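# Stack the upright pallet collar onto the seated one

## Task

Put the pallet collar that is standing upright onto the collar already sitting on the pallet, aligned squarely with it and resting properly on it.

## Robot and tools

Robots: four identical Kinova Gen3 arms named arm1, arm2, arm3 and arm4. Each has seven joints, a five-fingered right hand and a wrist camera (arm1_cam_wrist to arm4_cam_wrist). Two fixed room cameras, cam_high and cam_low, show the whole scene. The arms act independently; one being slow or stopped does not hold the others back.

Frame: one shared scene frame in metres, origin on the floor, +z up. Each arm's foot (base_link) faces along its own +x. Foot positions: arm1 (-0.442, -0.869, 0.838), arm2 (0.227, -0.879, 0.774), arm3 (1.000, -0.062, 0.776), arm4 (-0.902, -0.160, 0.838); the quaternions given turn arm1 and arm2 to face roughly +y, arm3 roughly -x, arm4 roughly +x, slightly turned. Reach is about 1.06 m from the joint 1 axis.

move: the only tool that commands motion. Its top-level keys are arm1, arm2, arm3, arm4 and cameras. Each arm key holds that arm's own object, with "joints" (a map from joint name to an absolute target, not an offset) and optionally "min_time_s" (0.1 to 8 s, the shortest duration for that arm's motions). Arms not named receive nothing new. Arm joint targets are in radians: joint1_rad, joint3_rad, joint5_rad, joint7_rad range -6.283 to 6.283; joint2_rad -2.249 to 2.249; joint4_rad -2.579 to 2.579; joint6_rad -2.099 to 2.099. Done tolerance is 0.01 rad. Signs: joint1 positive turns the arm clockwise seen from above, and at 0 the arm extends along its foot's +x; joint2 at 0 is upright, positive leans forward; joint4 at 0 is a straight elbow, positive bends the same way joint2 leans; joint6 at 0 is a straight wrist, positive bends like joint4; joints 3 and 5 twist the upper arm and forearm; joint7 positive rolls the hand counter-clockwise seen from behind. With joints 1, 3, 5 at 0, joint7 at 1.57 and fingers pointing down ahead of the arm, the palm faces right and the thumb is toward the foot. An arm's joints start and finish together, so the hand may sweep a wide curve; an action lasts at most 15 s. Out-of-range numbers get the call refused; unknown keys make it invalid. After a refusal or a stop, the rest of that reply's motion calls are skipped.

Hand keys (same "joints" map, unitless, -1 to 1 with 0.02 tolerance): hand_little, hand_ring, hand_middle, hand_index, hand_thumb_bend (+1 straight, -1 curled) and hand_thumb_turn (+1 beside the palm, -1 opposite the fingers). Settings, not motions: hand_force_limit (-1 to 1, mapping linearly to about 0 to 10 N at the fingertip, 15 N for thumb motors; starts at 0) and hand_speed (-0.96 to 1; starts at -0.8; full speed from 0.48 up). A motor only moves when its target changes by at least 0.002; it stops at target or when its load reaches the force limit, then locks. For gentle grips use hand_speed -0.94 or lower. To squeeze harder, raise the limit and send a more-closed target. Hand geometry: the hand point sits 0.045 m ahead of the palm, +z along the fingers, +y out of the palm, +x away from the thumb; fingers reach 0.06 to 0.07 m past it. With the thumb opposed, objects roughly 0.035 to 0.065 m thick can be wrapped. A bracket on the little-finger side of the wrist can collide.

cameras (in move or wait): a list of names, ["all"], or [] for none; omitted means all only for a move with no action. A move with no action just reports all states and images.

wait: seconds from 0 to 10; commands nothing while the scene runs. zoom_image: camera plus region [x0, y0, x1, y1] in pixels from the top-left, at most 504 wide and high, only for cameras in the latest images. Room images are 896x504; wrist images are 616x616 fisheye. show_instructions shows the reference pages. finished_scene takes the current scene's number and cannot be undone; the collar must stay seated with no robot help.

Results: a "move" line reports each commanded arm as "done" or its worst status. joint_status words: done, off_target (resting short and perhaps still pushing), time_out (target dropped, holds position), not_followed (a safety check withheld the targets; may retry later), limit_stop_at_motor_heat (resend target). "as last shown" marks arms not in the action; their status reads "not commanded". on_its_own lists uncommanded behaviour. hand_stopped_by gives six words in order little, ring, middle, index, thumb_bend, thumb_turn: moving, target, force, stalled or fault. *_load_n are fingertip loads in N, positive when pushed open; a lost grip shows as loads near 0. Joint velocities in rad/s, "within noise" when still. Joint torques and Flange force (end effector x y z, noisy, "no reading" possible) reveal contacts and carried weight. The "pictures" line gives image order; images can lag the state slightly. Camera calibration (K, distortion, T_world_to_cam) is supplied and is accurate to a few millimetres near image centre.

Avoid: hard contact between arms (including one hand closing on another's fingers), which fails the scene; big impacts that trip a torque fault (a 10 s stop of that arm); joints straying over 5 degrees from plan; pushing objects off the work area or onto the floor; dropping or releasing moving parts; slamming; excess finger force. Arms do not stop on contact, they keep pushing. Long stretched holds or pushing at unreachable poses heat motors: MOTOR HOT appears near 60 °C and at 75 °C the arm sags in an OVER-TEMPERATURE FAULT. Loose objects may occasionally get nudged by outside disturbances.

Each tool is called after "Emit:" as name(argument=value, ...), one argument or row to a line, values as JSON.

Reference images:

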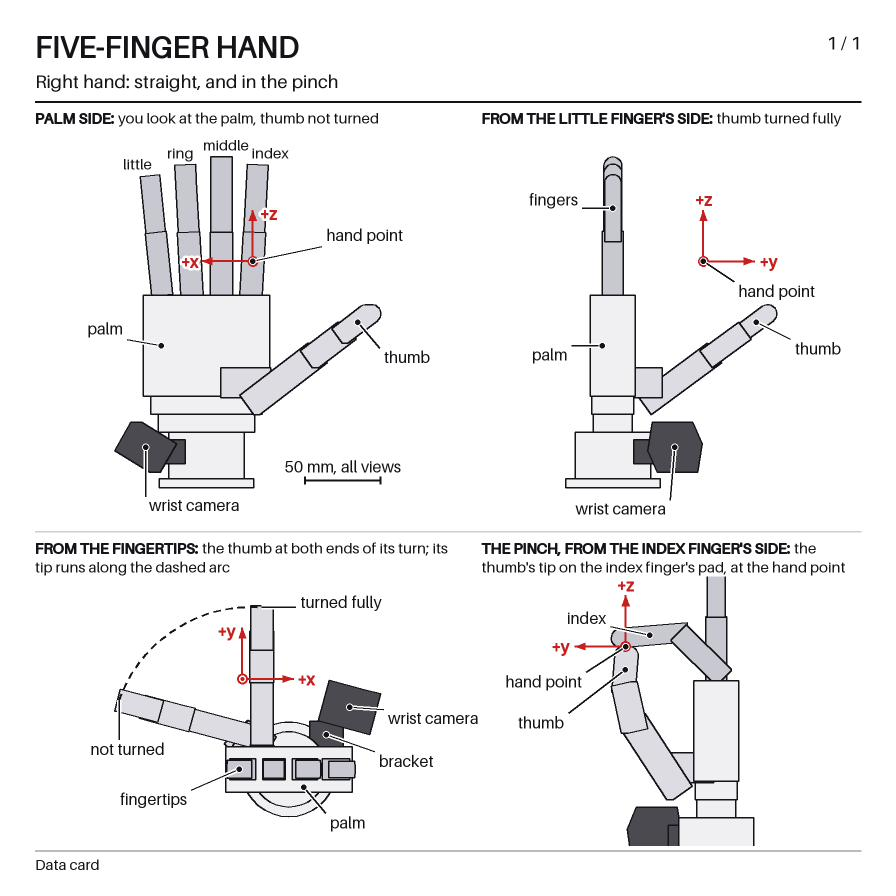

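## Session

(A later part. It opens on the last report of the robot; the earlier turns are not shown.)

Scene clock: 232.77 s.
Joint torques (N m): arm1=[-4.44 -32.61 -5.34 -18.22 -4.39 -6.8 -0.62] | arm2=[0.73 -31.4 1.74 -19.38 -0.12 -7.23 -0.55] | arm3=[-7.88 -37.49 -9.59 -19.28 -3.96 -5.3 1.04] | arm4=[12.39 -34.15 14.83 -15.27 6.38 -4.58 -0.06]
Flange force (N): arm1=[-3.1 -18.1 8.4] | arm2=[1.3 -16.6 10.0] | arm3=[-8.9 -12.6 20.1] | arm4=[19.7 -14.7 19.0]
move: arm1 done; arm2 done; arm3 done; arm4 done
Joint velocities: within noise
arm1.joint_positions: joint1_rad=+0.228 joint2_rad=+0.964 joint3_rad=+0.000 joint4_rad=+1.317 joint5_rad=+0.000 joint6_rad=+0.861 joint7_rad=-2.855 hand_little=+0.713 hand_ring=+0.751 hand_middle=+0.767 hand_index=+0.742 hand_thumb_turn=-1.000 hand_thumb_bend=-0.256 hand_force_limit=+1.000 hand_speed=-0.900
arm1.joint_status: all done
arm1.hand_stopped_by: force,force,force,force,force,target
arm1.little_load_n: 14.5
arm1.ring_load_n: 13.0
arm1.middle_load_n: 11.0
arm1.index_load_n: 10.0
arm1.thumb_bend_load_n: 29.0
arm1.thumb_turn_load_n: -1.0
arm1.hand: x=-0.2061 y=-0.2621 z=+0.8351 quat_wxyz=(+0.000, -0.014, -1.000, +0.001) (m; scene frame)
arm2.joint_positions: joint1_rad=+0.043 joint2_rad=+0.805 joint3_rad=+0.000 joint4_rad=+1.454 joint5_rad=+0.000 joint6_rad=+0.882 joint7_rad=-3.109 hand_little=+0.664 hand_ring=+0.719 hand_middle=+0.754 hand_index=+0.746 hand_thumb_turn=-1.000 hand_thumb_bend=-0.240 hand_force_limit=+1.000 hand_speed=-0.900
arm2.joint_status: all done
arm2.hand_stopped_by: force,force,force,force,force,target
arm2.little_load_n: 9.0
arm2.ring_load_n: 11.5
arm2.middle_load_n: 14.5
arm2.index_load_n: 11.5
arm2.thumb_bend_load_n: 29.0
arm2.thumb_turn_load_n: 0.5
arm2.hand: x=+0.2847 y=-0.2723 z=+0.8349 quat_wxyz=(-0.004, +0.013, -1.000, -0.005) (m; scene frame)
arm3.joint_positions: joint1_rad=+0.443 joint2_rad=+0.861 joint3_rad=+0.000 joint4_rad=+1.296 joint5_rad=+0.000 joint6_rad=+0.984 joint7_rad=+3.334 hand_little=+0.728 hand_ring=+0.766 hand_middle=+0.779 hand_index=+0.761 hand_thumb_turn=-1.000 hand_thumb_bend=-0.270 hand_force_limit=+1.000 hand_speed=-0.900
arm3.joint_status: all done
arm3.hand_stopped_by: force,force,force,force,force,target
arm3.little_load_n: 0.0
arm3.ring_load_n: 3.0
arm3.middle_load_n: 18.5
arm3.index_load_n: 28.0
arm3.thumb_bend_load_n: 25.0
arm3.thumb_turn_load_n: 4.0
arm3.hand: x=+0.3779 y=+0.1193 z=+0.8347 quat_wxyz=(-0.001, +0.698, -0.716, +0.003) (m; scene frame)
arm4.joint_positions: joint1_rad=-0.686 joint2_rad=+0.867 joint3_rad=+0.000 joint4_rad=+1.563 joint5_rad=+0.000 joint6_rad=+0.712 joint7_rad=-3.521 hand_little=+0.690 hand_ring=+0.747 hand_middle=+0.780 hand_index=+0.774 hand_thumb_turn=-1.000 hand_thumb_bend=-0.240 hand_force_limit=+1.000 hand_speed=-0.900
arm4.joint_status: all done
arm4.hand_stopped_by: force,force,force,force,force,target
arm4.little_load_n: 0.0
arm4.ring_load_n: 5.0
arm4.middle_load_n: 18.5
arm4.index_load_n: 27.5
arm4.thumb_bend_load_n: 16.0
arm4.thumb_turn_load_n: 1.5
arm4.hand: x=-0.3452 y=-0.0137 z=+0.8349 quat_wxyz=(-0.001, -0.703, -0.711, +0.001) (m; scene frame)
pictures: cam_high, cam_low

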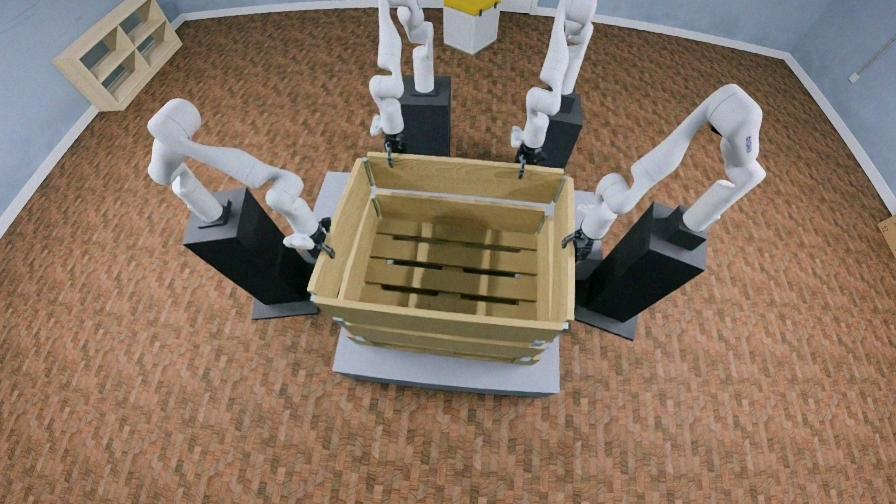

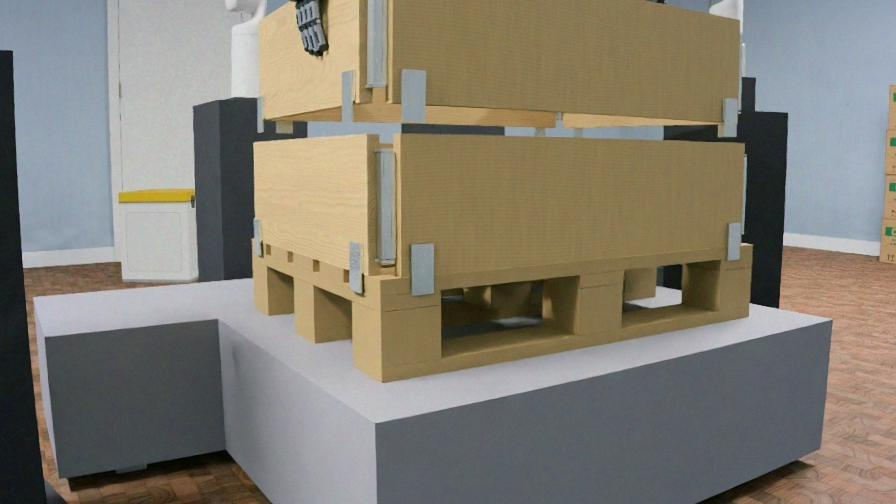

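Emit:
move(
  arm1={"joints":{"joint1_rad":0.2471,"joint2_rad":0.9773,"joint4_rad":1.2837,"joint6_rad":0.8805,"joint7_rad":-2.8449},"min_time_s":3},
  arm2={"joints":{"joint1_rad":0.0661,"joint2_rad":0.8039,"joint4_rad":1.4569,"joint6_rad":0.8807,"joint7_rad":-3.0943},"min_time_s":3},
  arm3={"joints":{"joint1_rad":0.4419,"joint2_rad":0.8706,"joint4_rad":1.2756,"joint6_rad":0.9954,"joint7_rad":3.3798},"min_time_s":3},
  arm4={"joints":{"joint1_rad":-0.6919,"joint2_rad":0.8667,"joint4_rad":1.5626,"joint6_rad":0.7122,"joint7_rad":-3.4789},"min_time_s":3},
  cameras=["cam_high","cam_low"],
)

Emit:
zoom_image(
  camera="cam_low",
  region=[230, 90, 300, 160],
)

Emit:
zoom_image(
  camera="cam_low",
  region=[340, 80, 430, 150],
)

Emit:
zoom_image(
  camera="cam_low",
  region=[700, 90, 770, 160],
)

Emit:
zoom_image(
  camera="cam_high",
  region=[305, 285, 375, 355],
)

Emit:
zoom_image(
  camera="cam_high",
  region=[510, 305, 580, 375],
)

Emit:
zoom_image(
  camera="cam_high",
  region=[350, 140, 420, 210],
)

Emit:
zoom_image(
  camera="cam_high",
  region=[520, 155, 590, 225],
)

Scene clock: 253.53 s.
Joint torques (N m): arm1=[-4.96 -33.01 -5.76 -18.21 -4.67 -6.68 -0.61] | arm2=[0.26 -31.36 1.29 -19.8 -0.39 -7.57 -0.52] | arm3=[-7.96 -37.16 -9.78 -18.06 -4.08 -4.37 1.1] | arm4=[12.43 -33.82 14.77 -14.39 6.24 -4.09 -0.1]
Flange force (N): arm1=[-3.7 -18.2 8.8] | arm2=[0.8 -17.6 9.6] | arm3=[-8.9 -10.7 20.3] | arm4=[20.8 -12.1 19.2]
move: arm1 done; arm2 done; arm3 done; arm4 done
Joint velocities: within noise
arm1.joint_positions: joint1_rad=+0.247 joint2_rad=+0.977 joint3_rad=+0.000 joint4_rad=+1.284 joint5_rad=+0.000 joint6_rad=+0.881 joint7_rad=-2.845 hand_little=+0.713 hand_ring=+0.751 hand_middle=+0.767 hand_index=+0.742 hand_thumb_turn=-1.000 hand_thumb_bend=-0.256 hand_force_limit=+1.000 hand_speed=-0.900
arm1.joint_status: all done
arm1.hand_stopped_by: force,force,force,force,force,target
arm1.little_load_n: 14.0
arm1.ring_load_n: 13.0
arm1.middle_load_n: 11.5
arm1.index_load_n: 10.0
arm1.thumb_bend_load_n: 29.0
arm1.thumb_turn_load_n: -1.0
arm1.hand: x=-0.1928 y=-0.2594 z=+0.8351 quat_wxyz=(+0.000, -0.018, -1.000, +0.001) (m; scene frame)
arm2.joint_positions: joint1_rad=+0.066 joint2_rad=+0.804 joint3_rad=+0.000 joint4_rad=+1.457 joint5_rad=+0.000 joint6_rad=+0.881 joint7_rad=-3.094 hand_little=+0.664 hand_ring=+0.719 hand_middle=+0.754 hand_index=+0.746 hand_thumb_turn=-1.000 hand_thumb_bend=-0.240 hand_force_limit=+1.000 hand_speed=-0.900
arm2.joint_status: all done
arm2.hand_stopped_by: force,force,force,force,force,target
arm2.little_load_n: 9.0
arm2.ring_load_n: 12.0
arm2.middle_load_n: 14.5
arm2.index_load_n: 12.0
arm2.thumb_bend_load_n: 29.0
arm2.thumb_turn_load_n: 0.5
arm2.hand: x=+0.2979 y=-0.2740 z=+0.8349 quat_wxyz=(-0.004, +0.008, -1.000, -0.005) (m; scene frame)
arm3.joint_positions: joint1_rad=+0.442 joint2_rad=+0.871 joint3_rad=+0.000 joint4_rad=+1.276 joint5_rad=+0.000 joint6_rad=+0.995 joint7_rad=+3.380 hand_little=+0.728 hand_ring=+0.766 hand_middle=+0.779 hand_index=+0.761 hand_thumb_turn=-1.000 hand_thumb_bend=-0.270 hand_force_limit=+1.000 hand_speed=-0.900
arm3.joint_status: all done
arm3.hand_stopped_by: force,force,force,force,force,target
arm3.little_load_n: 0.0
arm3.ring_load_n: 2.0
arm3.middle_load_n: 17.5
arm3.index_load_n: 27.5
arm3.thumb_bend_load_n: 24.5
arm3.thumb_turn_load_n: 4.0
arm3.hand: x=+0.3718 y=+0.1166 z=+0.8347 quat_wxyz=(-0.001, +0.715, -0.699, +0.003) (m; scene frame)
arm4.joint_positions: joint1_rad=-0.692 joint2_rad=+0.867 joint3_rad=+0.000 joint4_rad=+1.563 joint5_rad=+0.000 joint6_rad=+0.712 joint7_rad=-3.479 hand_little=+0.690 hand_ring=+0.747 hand_middle=+0.780 hand_index=+0.774 hand_thumb_turn=-1.000 hand_thumb_bend=-0.240 hand_force_limit=+1.000 hand_speed=-0.900
arm4.joint_status: all done
arm4.hand_stopped_by: force,force,force,force,force,target
arm4.little_load_n: 0.0
arm4.ring_load_n: 4.5
arm4.middle_load_n: 18.0
arm4.index_load_n: 27.0
arm4.thumb_bend_load_n: 17.5
arm4.thumb_turn_load_n: 1.5
arm4.hand: x=-0.3448 y=-0.0079 z=+0.8350 quat_wxyz=(-0.001, -0.686, -0.727, +0.001) (m; scene frame)
pictures: cam_high, cam_low

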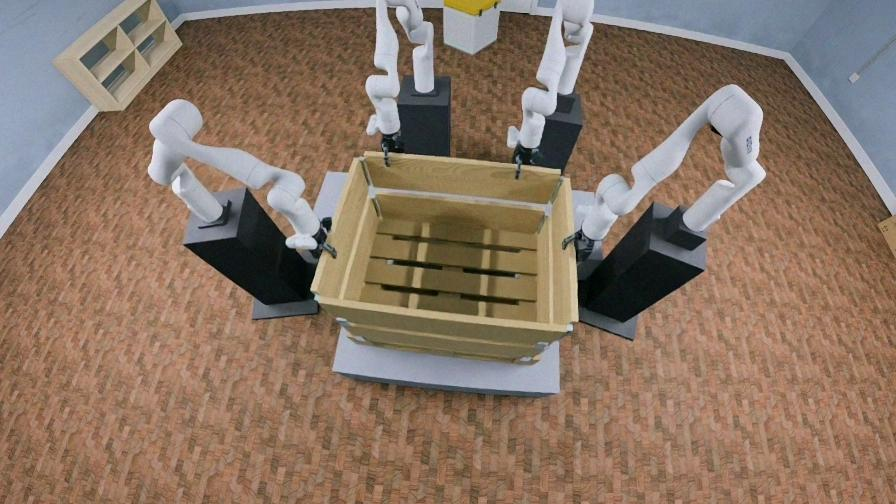

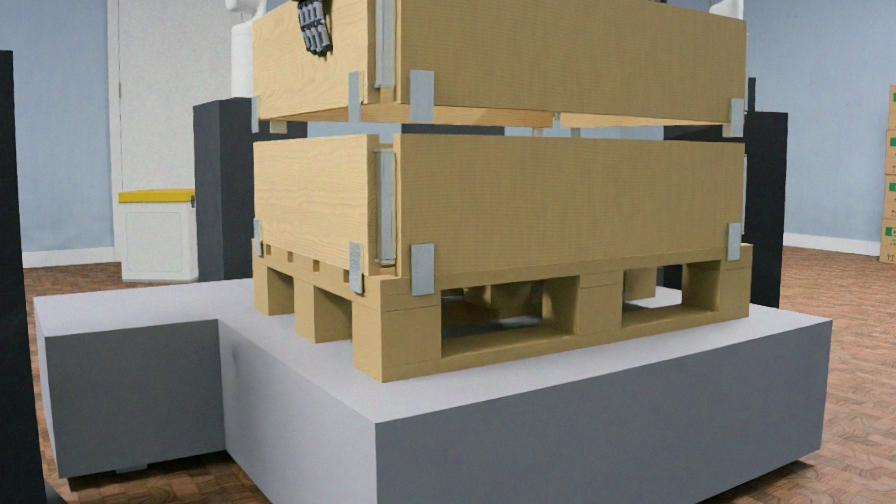

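Scaled by 7.200 from the camera's 896x504 image, which has a finer 1280x720 frame.

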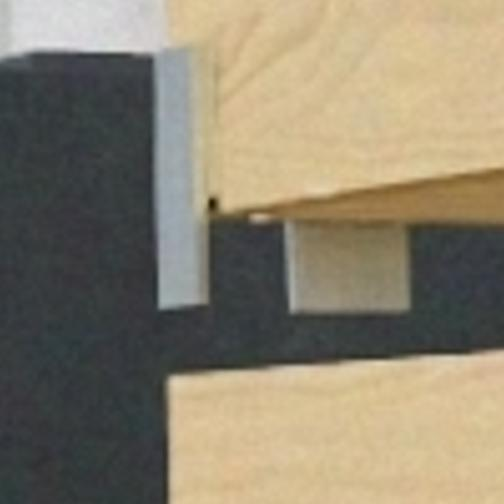

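Scaled by 5.600 from the camera's 896x504 image, which has a finer 1280x720 frame.

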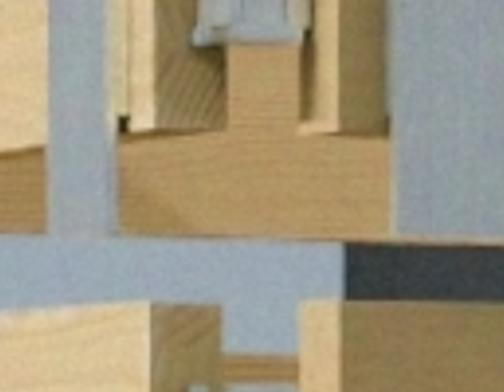

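Scaled by 7.200 from the camera's 896x504 image, which has a finer 1280x720 frame.

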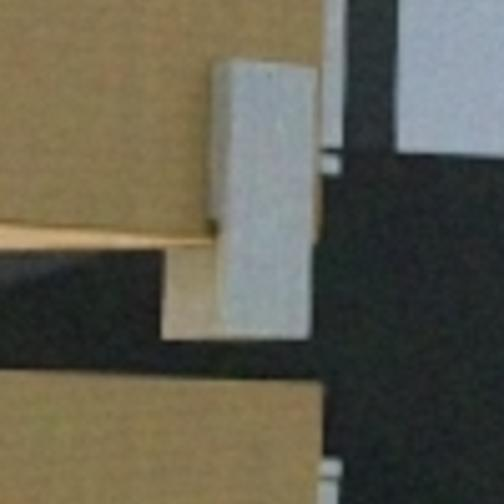

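Scaled by 7.200 from the camera's 896x504 image, which has a finer 1280x720 frame.

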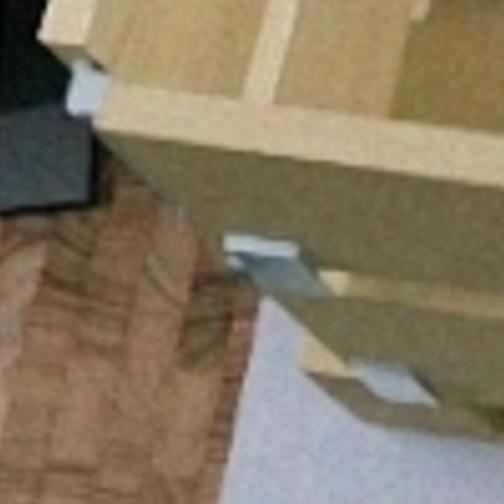

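Scaled by 7.200 from the camera's 896x504 image, which has a finer 1280x720 frame.

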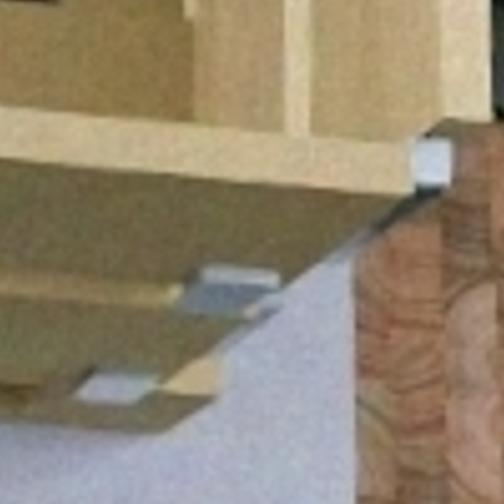

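Scaled by 7.200 from the camera's 896x504 image, which has a finer 1280x720 frame.

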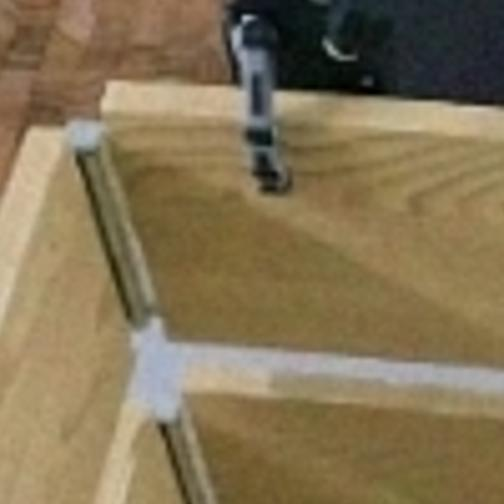

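Scaled by 7.200 from the camera's 896x504 image, which has a finer 1280x720 frame.

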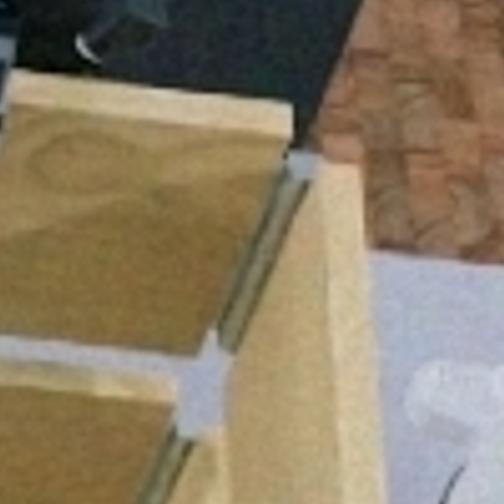

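Emit:
zoom_image(
  camera="cam_high",
  region=[366, 180, 416, 215],
)

Emit:
zoom_image(
  camera="cam_high",
  region=[505, 190, 555, 225],
)

Emit:
zoom_image(
  camera="cam_high",
  region=[335, 190, 385, 310],
)

Emit:
zoom_image(
  camera="cam_high",
  region=[530, 200, 580, 330],
)

Scaled by 10.080 from the camera's 896x504 image, which has a finer 1280x720 frame.

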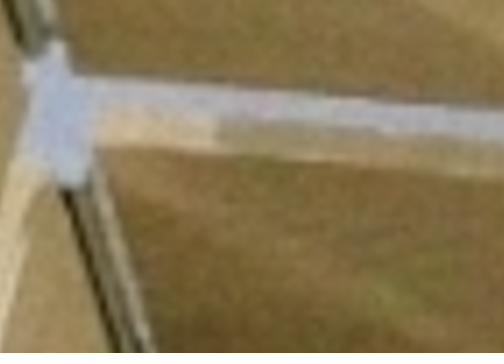

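Scaled by 10.080 from the camera's 896x504 image, which has a finer 1280x720 frame.

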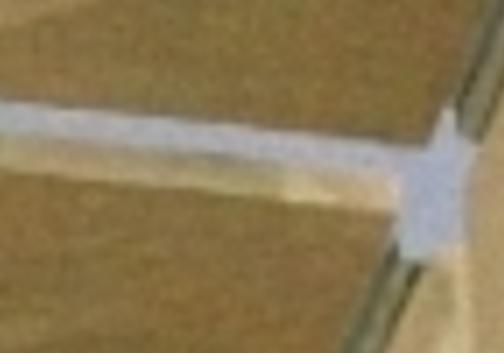

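Scaled by 4.200 from the camera's 896x504 image, which has a finer 1280x720 frame.

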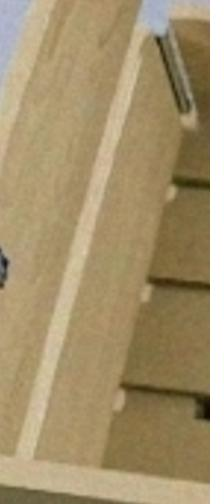

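Scaled by 3.877 from the camera's 896x504 image, which has a finer 1280x720 frame.

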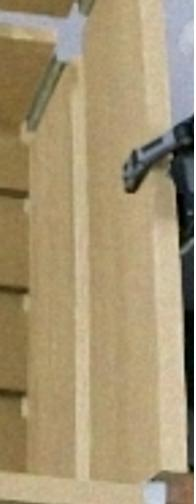

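Emit:
move(
  arm1={"joints":{"joint1_rad":0.2482,"joint2_rad":0.9931,"joint4_rad":1.2865,"joint6_rad":0.8620,"joint7_rad":-2.8478},"min_time_s":2},
  arm2={"joints":{"joint1_rad":0.0670,"joint2_rad":0.8147,"joint4_rad":1.4741,"joint6_rad":0.8528,"joint7_rad":-3.0974},"min_time_s":2},
  arm3={"joints":{"joint1_rad":0.4377,"joint2_rad":0.8806,"joint4_rad":1.2800,"joint6_rad":0.9810,"joint7_rad":3.3796},"min_time_s":2},
  arm4={"joints":{"joint1_rad":-0.6935,"joint2_rad":0.8774,"joint4_rad":1.5644,"joint6_rad":0.6998,"joint7_rad":-3.4765},"min_time_s":2},
  cameras=["cam_high","cam_low"],
)

Emit:
zoom_image(
  camera="cam_low",
  region=[230, 90, 300, 160],
)

Emit:
zoom_image(
  camera="cam_low",
  region=[340, 80, 430, 150],
)

Emit:
zoom_image(
  camera="cam_low",
  region=[700, 90, 770, 160],
)

Emit:
zoom_image(
  camera="cam_high",
  region=[305, 285, 375, 355],
)

Emit:
zoom_image(
  camera="cam_high",
  region=[510, 305, 580, 375],
)

Emit:
zoom_image(
  camera="cam_high",
  region=[350, 160, 410, 220],
)

Emit:
zoom_image(
  camera="cam_high",
  region=[510, 175, 570, 235],
)

Scene clock: 266.50 s.
Joint torques (N m): arm1=[-3.7 -29.25 -4.49 -14.19 -3.86 -4.5 -0.56] | arm2=[0.18 -31.07 1.25 -18.45 -0.31 -6.48 -0.43] | arm3=[-6.34 -37.26 -8.26 -18.09 -3.57 -4.46 0.91] | arm4=[9.8 -35.84 11.93 -15.74 5.17 -4.64 0.01]
Flange force (N): arm1=[-3.2 -12.9 5.5] | arm2=[0.6 -15.7 10.5] | arm3=[-6.4 -10.5 20.1] | arm4=[15.9 -11.9 21.9]
move: arm1 done; arm2 done; arm3 done; arm4 done
Joint velocities: within noise
arm1.joint_positions: joint1_rad=+0.248 joint2_rad=+0.993 joint3_rad=+0.000 joint4_rad=+1.287 joint5_rad=+0.000 joint6_rad=+0.862 joint7_rad=-2.848 hand_little=+0.713 hand_ring=+0.751 hand_middle=+0.767 hand_index=+0.742 hand_thumb_turn=-1.000 hand_thumb_bend=-0.256 hand_force_limit=+1.000 hand_speed=-0.900
arm1.joint_status: all done
arm1.hand_stopped_by: force,force,force,force,force,target
arm1.little_load_n: 12.5
arm1.ring_load_n: 11.0
arm1.middle_load_n: 9.5
arm1.index_load_n: 8.5
arm1.thumb_bend_load_n: 27.0
arm1.thumb_turn_load_n: -1.0
arm1.hand: x=-0.1920 y=-0.2600 z=+0.8251 quat_wxyz=(+0.000, -0.020, -1.000, +0.001) (m; scene frame)
arm2.joint_positions: joint1_rad=+0.067 joint2_rad=+0.815 joint3_rad=+0.000 joint4_rad=+1.474 joint5_rad=+0.000 joint6_rad=+0.853 joint7_rad=-3.097 hand_little=+0.664 hand_ring=+0.719 hand_middle=+0.754 hand_index=+0.746 hand_thumb_turn=-1.000 hand_thumb_bend=-0.240 hand_force_limit=+1.000 hand_speed=-0.900
arm2.joint_status: all done
arm2.hand_stopped_by: force,force,force,force,force,target
arm2.little_load_n: 8.5
arm2.ring_load_n: 10.5
arm2.middle_load_n: 13.5
arm2.index_load_n: 11.5
arm2.thumb_bend_load_n: 26.5
arm2.thumb_turn_load_n: 0.5
arm2.hand: x=+0.2987 y=-0.2766 z=+0.8249 quat_wxyz=(-0.004, +0.006, -1.000, -0.005) (m; scene frame)
arm3.joint_positions: joint1_rad=+0.438 joint2_rad=+0.881 joint3_rad=+0.000 joint4_rad=+1.280 joint5_rad=+0.000 joint6_rad=+0.981 joint7_rad=+3.380 hand_little=+0.728 hand_ring=+0.766 hand_middle=+0.779 hand_index=+0.761 hand_thumb_turn=-1.000 hand_thumb_bend=-0.270 hand_force_limit=+1.000 hand_speed=-0.900
arm3.joint_status: all done
arm3.hand_stopped_by: force,force,force,force,force,target
arm3.little_load_n: 0.0
arm3.ring_load_n: 2.0
arm3.middle_load_n: 16.5
arm3.index_load_n: 27.0
arm3.thumb_bend_load_n: 25.0
arm3.thumb_turn_load_n: 2.0
arm3.hand: x=+0.3709 y=+0.1141 z=+0.8276 quat_wxyz=(-0.001, +0.717, -0.698, +0.003) (m; scene frame)
arm4.joint_positions: joint1_rad=-0.693 joint2_rad=+0.877 joint3_rad=+0.000 joint4_rad=+1.564 joint5_rad=+0.000 joint6_rad=+0.700 joint7_rad=-3.476 hand_little=+0.690 hand_ring=+0.747 hand_middle=+0.780 hand_index=+0.774 hand_thumb_turn=-1.000 hand_thumb_bend=-0.240 hand_force_limit=+1.000 hand_speed=-0.900
arm4.joint_status: all done
arm4.hand_stopped_by: force,force,force,force,force,target
arm4.little_load_n: 0.0
arm4.ring_load_n: 4.0
arm4.middle_load_n: 17.0
arm4.index_load_n: 27.0
arm4.thumb_bend_load_n: 16.5
arm4.thumb_turn_load_n: 1.5
arm4.hand: x=-0.3451 y=-0.0070 z=+0.8290 quat_wxyz=(-0.001, -0.685, -0.729, +0.001) (m; scene frame)
pictures: cam_high, cam_low

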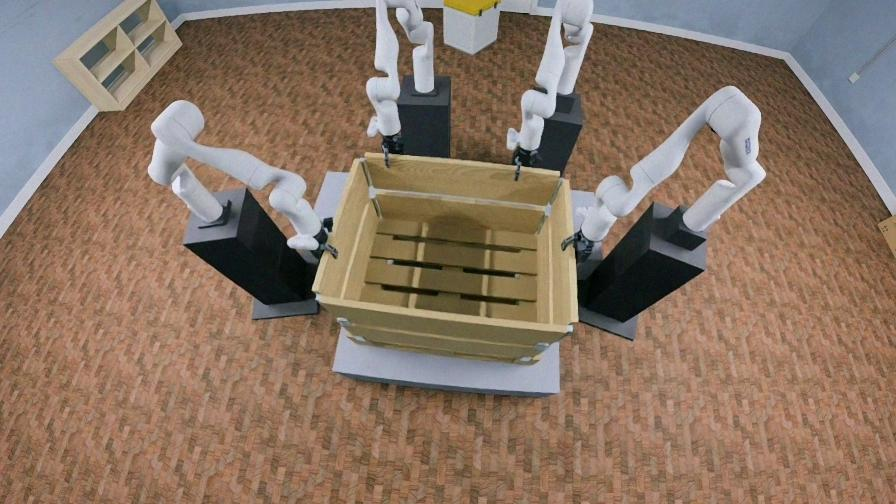

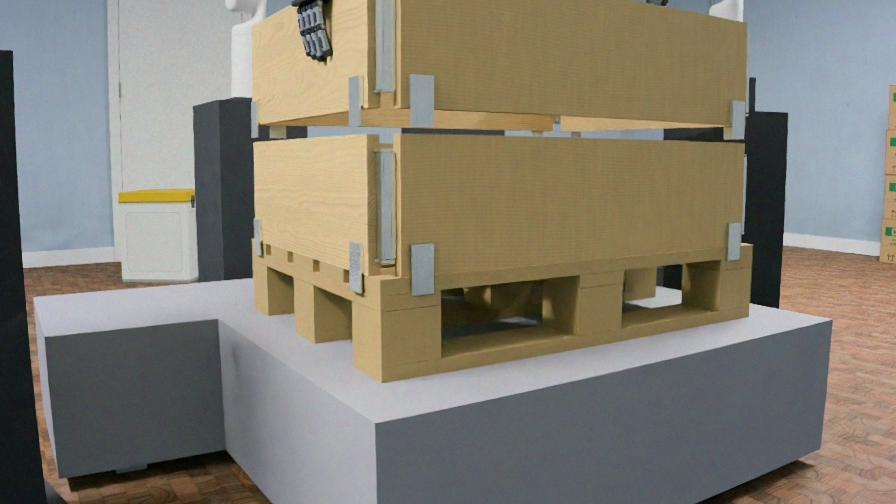

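Scaled by 7.200 from the camera's 896x504 image, which has a finer 1280x720 frame.

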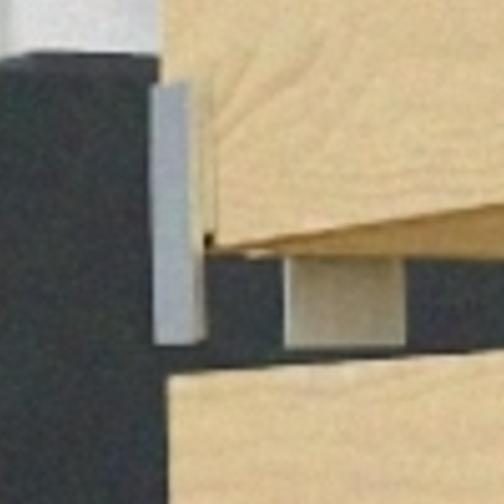

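Scaled by 5.600 from the camera's 896x504 image, which has a finer 1280x720 frame.

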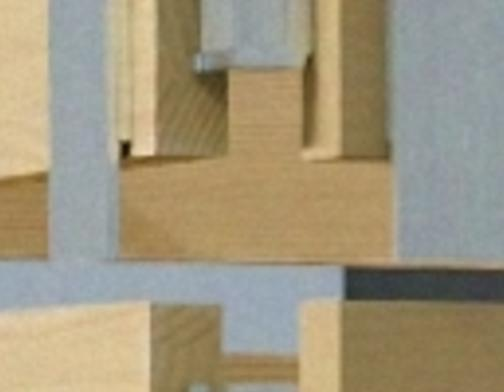

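Scaled by 7.200 from the camera's 896x504 image, which has a finer 1280x720 frame.

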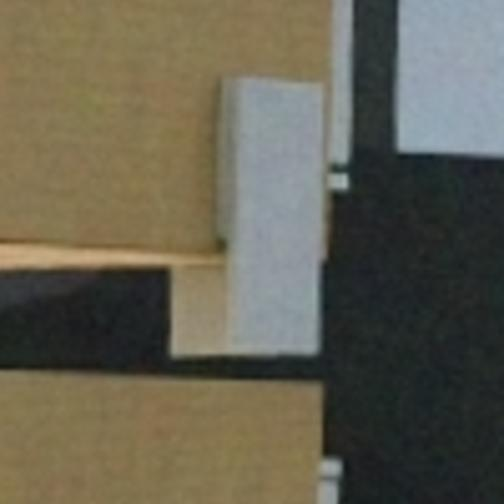

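Scaled by 7.200 from the camera's 896x504 image, which has a finer 1280x720 frame.

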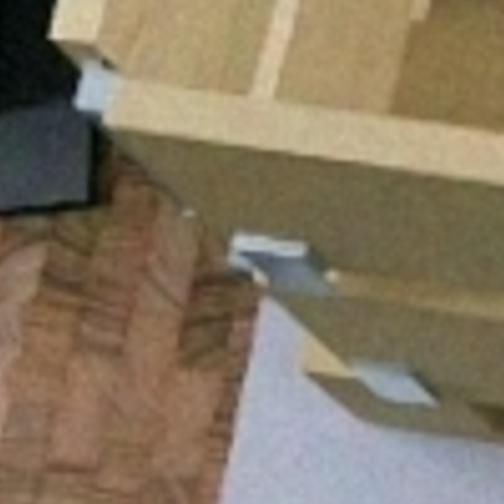

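Scaled by 7.200 from the camera's 896x504 image, which has a finer 1280x720 frame.

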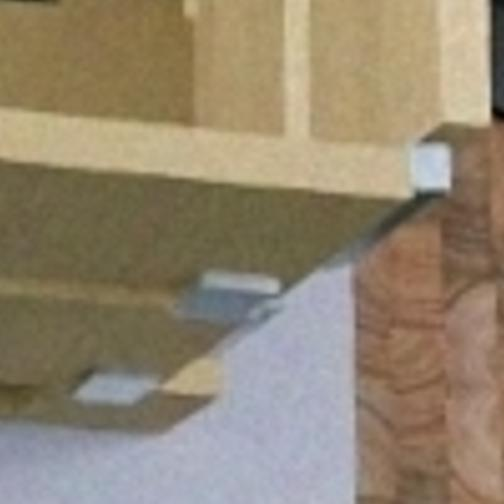

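Scaled by 8.400 from the camera's 896x504 image, which has a finer 1280x720 frame.

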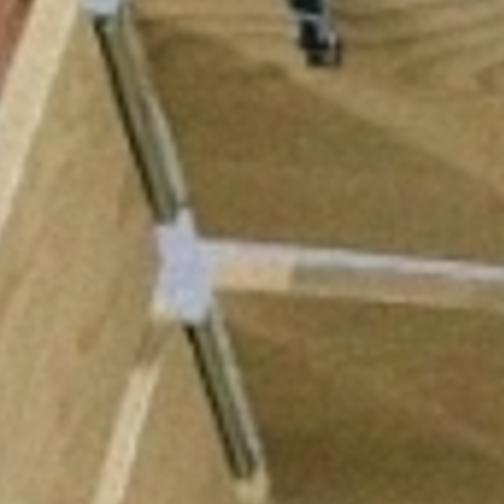

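Scaled by 8.400 from the camera's 896x504 image, which has a finer 1280x720 frame.

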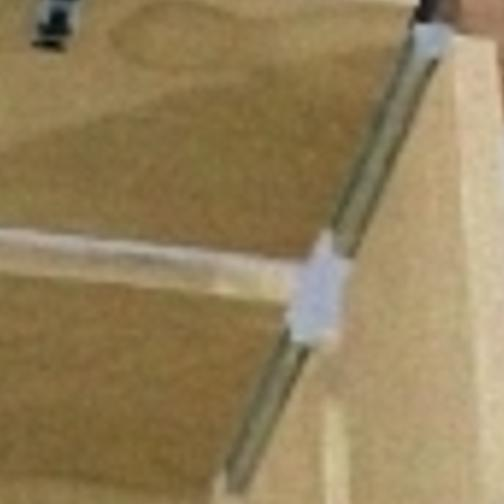

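Emit:
move(
  arm1={"joints":{"joint1_rad":0.2478,"joint2_rad":1.0042,"joint4_rad":1.2841,"joint6_rad":0.8533,"joint7_rad":-2.8482},"min_time_s":2},
  arm2={"joints":{"joint1_rad":0.0668,"joint2_rad":0.8255,"joint4_rad":1.4747,"joint6_rad":0.8414,"joint7_rad":-3.0975},"min_time_s":2},
  arm3={"joints":{"joint1_rad":0.4390,"joint2_rad":0.8886,"joint4_rad":1.2830,"joint6_rad":0.9700,"joint7_rad":3.3809},"min_time_s":2},
  arm4={"joints":{"joint1_rad":-0.6949,"joint2_rad":0.8842,"joint4_rad":1.5640,"joint6_rad":0.6933,"joint7_rad":-3.4779},"min_time_s":2},
  cameras=["cam_high","cam_low"],
)

Emit:
zoom_image(
  camera="cam_low",
  region=[230, 90, 300, 160],
)

Emit:
zoom_image(
  camera="cam_low",
  region=[340, 80, 430, 150],
)

Emit:
zoom_image(
  camera="cam_low",
  region=[700, 90, 770, 160],
)

Emit:
zoom_image(
  camera="cam_high",
  region=[305, 285, 375, 355],
)

Emit:
zoom_image(
  camera="cam_high",
  region=[510, 305, 580, 375],
)

Emit:
zoom_image(
  camera="cam_high",
  region=[366, 180, 416, 215],
)

Emit:
zoom_image(
  camera="cam_high",
  region=[505, 190, 555, 225],
)

Emit:
zoom_image(
  camera="cam_high",
  region=[335, 200, 385, 300],
)

Emit:
zoom_image(
  camera="cam_high",
  region=[530, 210, 580, 330],
)

Scene clock: 274.60 s.
Joint torques (N m): arm1=[-3.05 -26.8 -3.8 -12 -3.43 -3.42 -0.54] | arm2=[0.32 -32.24 1.51 -18.82 -0.16 -6.5 -0.44] | arm3=[-5.86 -36.45 -7.8 -17.34 -3.26 -4.09 0.91] | arm4=[8.4 -36.89 10.36 -15.95 4.55 -4.55 0.04]
Flange force (N): arm1=[-2.9 -10.5 2.9] | arm2=[0.8 -15.6 12.2] | arm3=[-5.7 -10.0 19.2] | arm4=[13.5 -10.9 23.9]
move: arm1 done; arm2 done; arm3 done; arm4 done
Joint velocities: within noise
arm1.joint_positions: joint1_rad=+0.248 joint2_rad=+1.004 joint3_rad=+0.000 joint4_rad=+1.284 joint5_rad=+0.000 joint6_rad=+0.853 joint7_rad=-2.848 hand_little=+0.713 hand_ring=+0.751 hand_middle=+0.767 hand_index=+0.742 hand_thumb_turn=-1.000 hand_thumb_bend=-0.256 hand_force_limit=+1.000 hand_speed=-0.900
arm1.joint_status: all done
arm1.hand_stopped_by: force,force,force,force,force,target
arm1.little_load_n: 11.5
arm1.ring_load_n: 9.5
arm1.middle_load_n: 8.5
arm1.index_load_n: 8.5
arm1.thumb_bend_load_n: 26.5
arm1.thumb_turn_load_n: -0.5
arm1.hand: x=-0.1920 y=-0.2592 z=+0.8191 quat_wxyz=(+0.000, -0.020, -1.000, +0.001) (m; scene frame)
arm2.joint_positions: joint1_rad=+0.067 joint2_rad=+0.825 joint3_rad=+0.000 joint4_rad=+1.475 joint5_rad=+0.000 joint6_rad=+0.841 joint7_rad=-3.097 hand_little=+0.664 hand_ring=+0.719 hand_middle=+0.754 hand_index=+0.746 hand_thumb_turn=-1.000 hand_thumb_bend=-0.240 hand_force_limit=+1.000 hand_speed=-0.900
arm2.joint_status: all done
arm2.hand_stopped_by: force,force,force,force,force,target
arm2.little_load_n: 8.0
arm2.ring_load_n: 10.5
arm2.middle_load_n: 13.5
arm2.index_load_n: 11.5
arm2.thumb_bend_load_n: 25.5
arm2.thumb_turn_load_n: 0.5
arm2.hand: x=+0.2986 y=-0.2758 z=+0.8189 quat_wxyz=(-0.004, +0.006, -1.000, -0.005) (m; scene frame)
arm3.joint_positions: joint1_rad=+0.439 joint2_rad=+0.889 joint3_rad=+0.000 joint4_rad=+1.283 joint5_rad=+0.000 joint6_rad=+0.970 joint7_rad=+3.381 hand_little=+0.728 hand_ring=+0.766 hand_middle=+0.779 hand_index=+0.761 hand_thumb_turn=-1.000 hand_thumb_bend=-0.270 hand_force_limit=+1.000 hand_speed=-0.900
arm3.joint_status: all done
arm3.hand_stopped_by: force,force,force,force,force,target
arm3.little_load_n: 0.0
arm3.ring_load_n: 2.0
arm3.middle_load_n: 16.0
arm3.index_load_n: 26.5
arm3.thumb_bend_load_n: 25.0
arm3.thumb_turn_load_n: 3.0
arm3.hand: x=+0.3709 y=+0.1148 z=+0.8222 quat_wxyz=(-0.001, +0.717, -0.698, +0.003) (m; scene frame)
arm4.joint_positions: joint1_rad=-0.695 joint2_rad=+0.884 joint3_rad=+0.000 joint4_rad=+1.564 joint5_rad=+0.000 joint6_rad=+0.693 joint7_rad=-3.478 hand_little=+0.690 hand_ring=+0.747 hand_middle=+0.780 hand_index=+0.774 hand_thumb_turn=-1.000 hand_thumb_bend=-0.240 hand_force_limit=+1.000 hand_speed=-0.900
arm4.joint_status: all done
arm4.hand_stopped_by: force,force,force,force,force,target
arm4.little_load_n: 0.0
arm4.ring_load_n: 3.5
arm4.middle_load_n: 17.0
arm4.index_load_n: 26.5
arm4.thumb_bend_load_n: 17.0
arm4.thumb_turn_load_n: 2.0
arm4.hand: x=-0.3450 y=-0.0061 z=+0.8255 quat_wxyz=(-0.001, -0.685, -0.729, +0.001) (m; scene frame)
pictures: cam_high, cam_low

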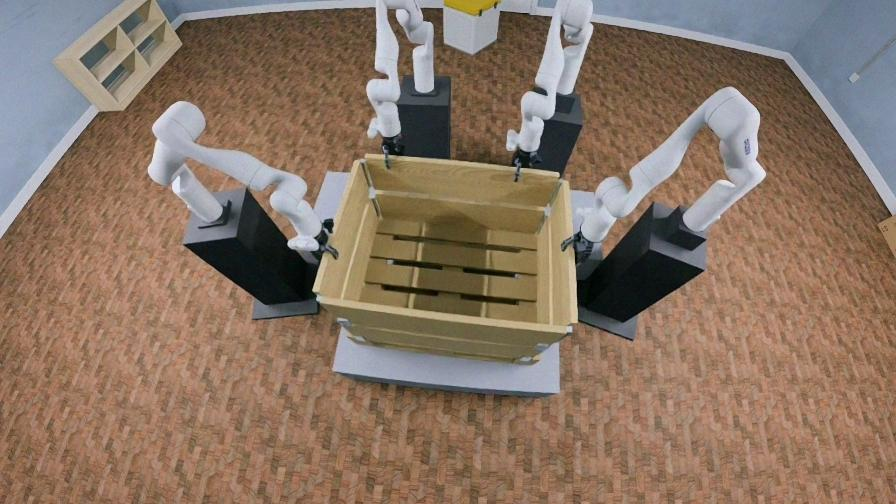

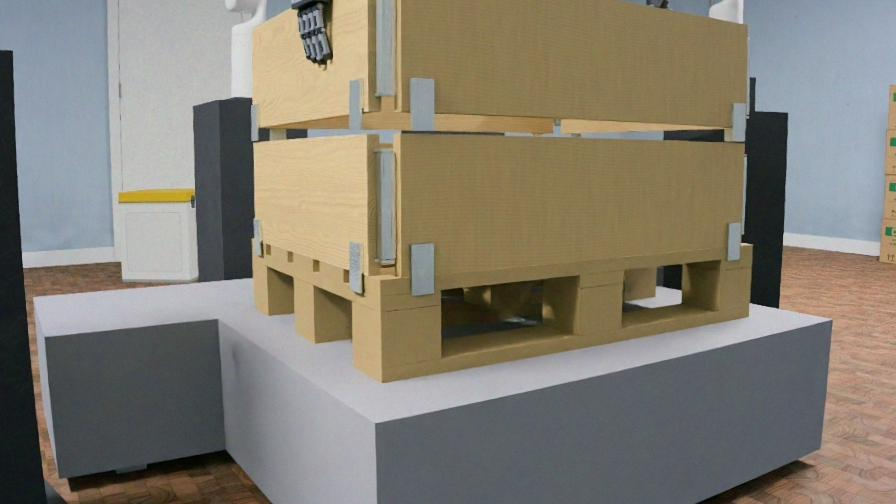

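Scaled by 7.200 from the camera's 896x504 image, which has a finer 1280x720 frame.

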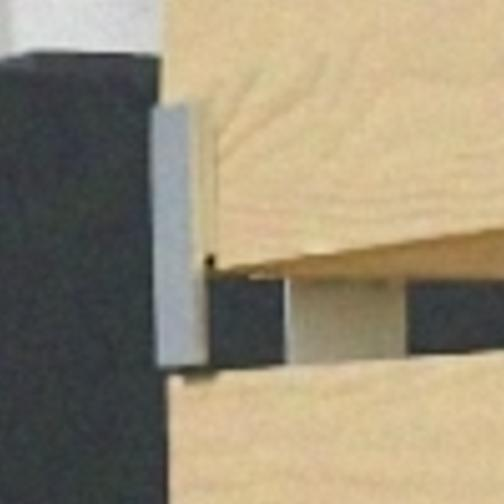

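Scaled by 5.600 from the camera's 896x504 image, which has a finer 1280x720 frame.

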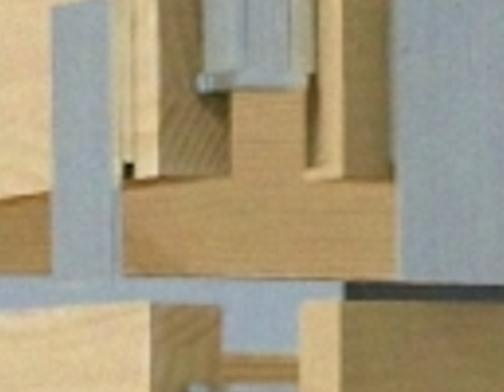

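Scaled by 7.200 from the camera's 896x504 image, which has a finer 1280x720 frame.

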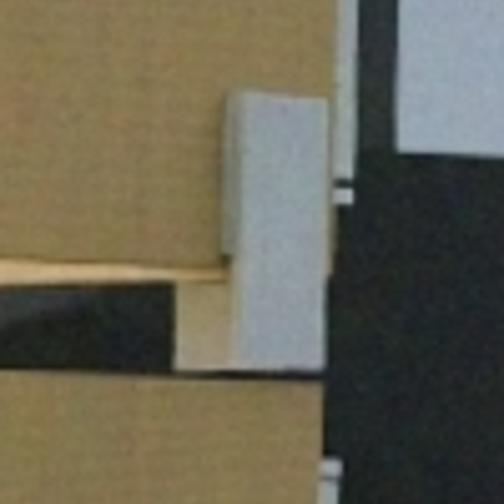

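Scaled by 7.200 from the camera's 896x504 image, which has a finer 1280x720 frame.

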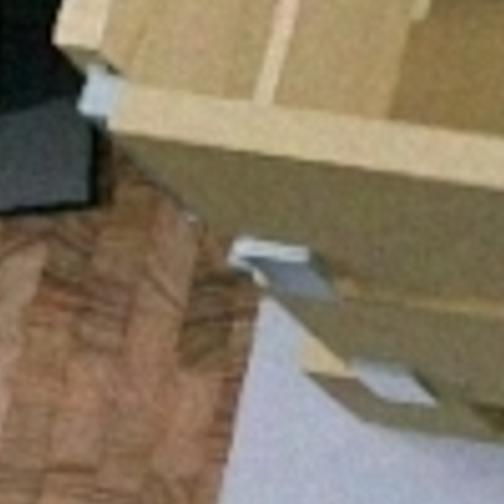

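Scaled by 7.200 from the camera's 896x504 image, which has a finer 1280x720 frame.

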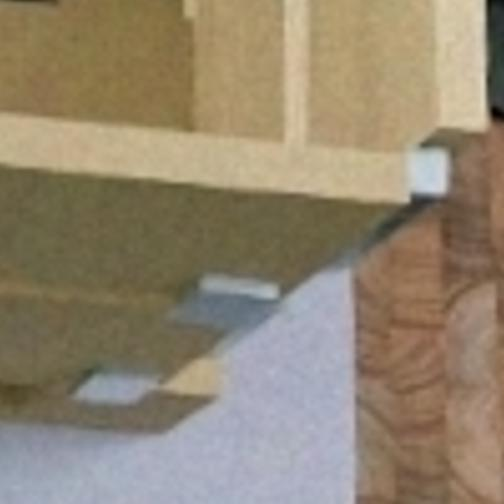

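Scaled by 10.080 from the camera's 896x504 image, which has a finer 1280x720 frame.

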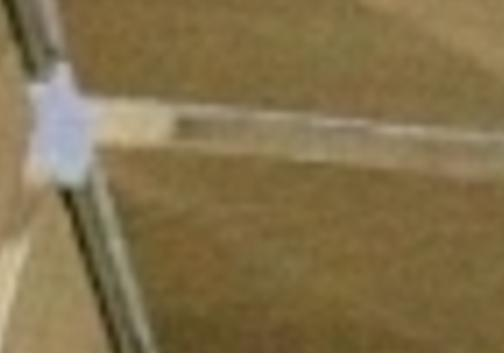

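Scaled by 10.080 from the camera's 896x504 image, which has a finer 1280x720 frame.

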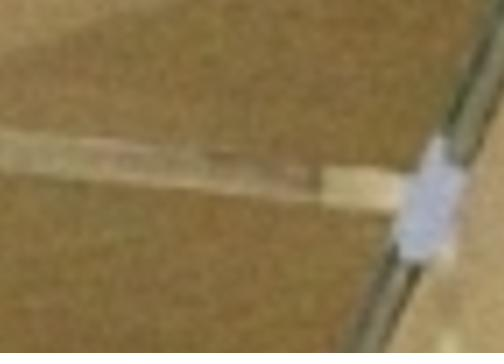

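Scaled by 5.040 from the camera's 896x504 image, which has a finer 1280x720 frame.

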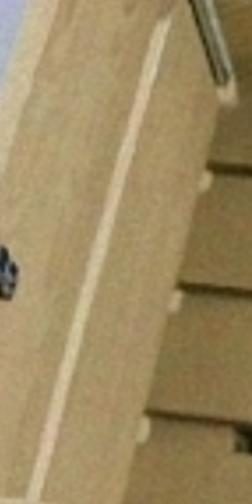

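Scaled by 4.200 from the camera's 896x504 image, which has a finer 1280x720 frame.

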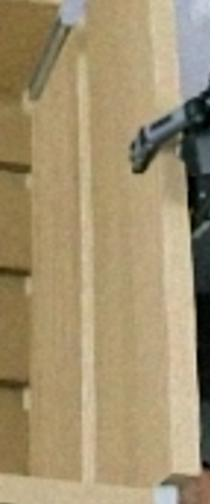

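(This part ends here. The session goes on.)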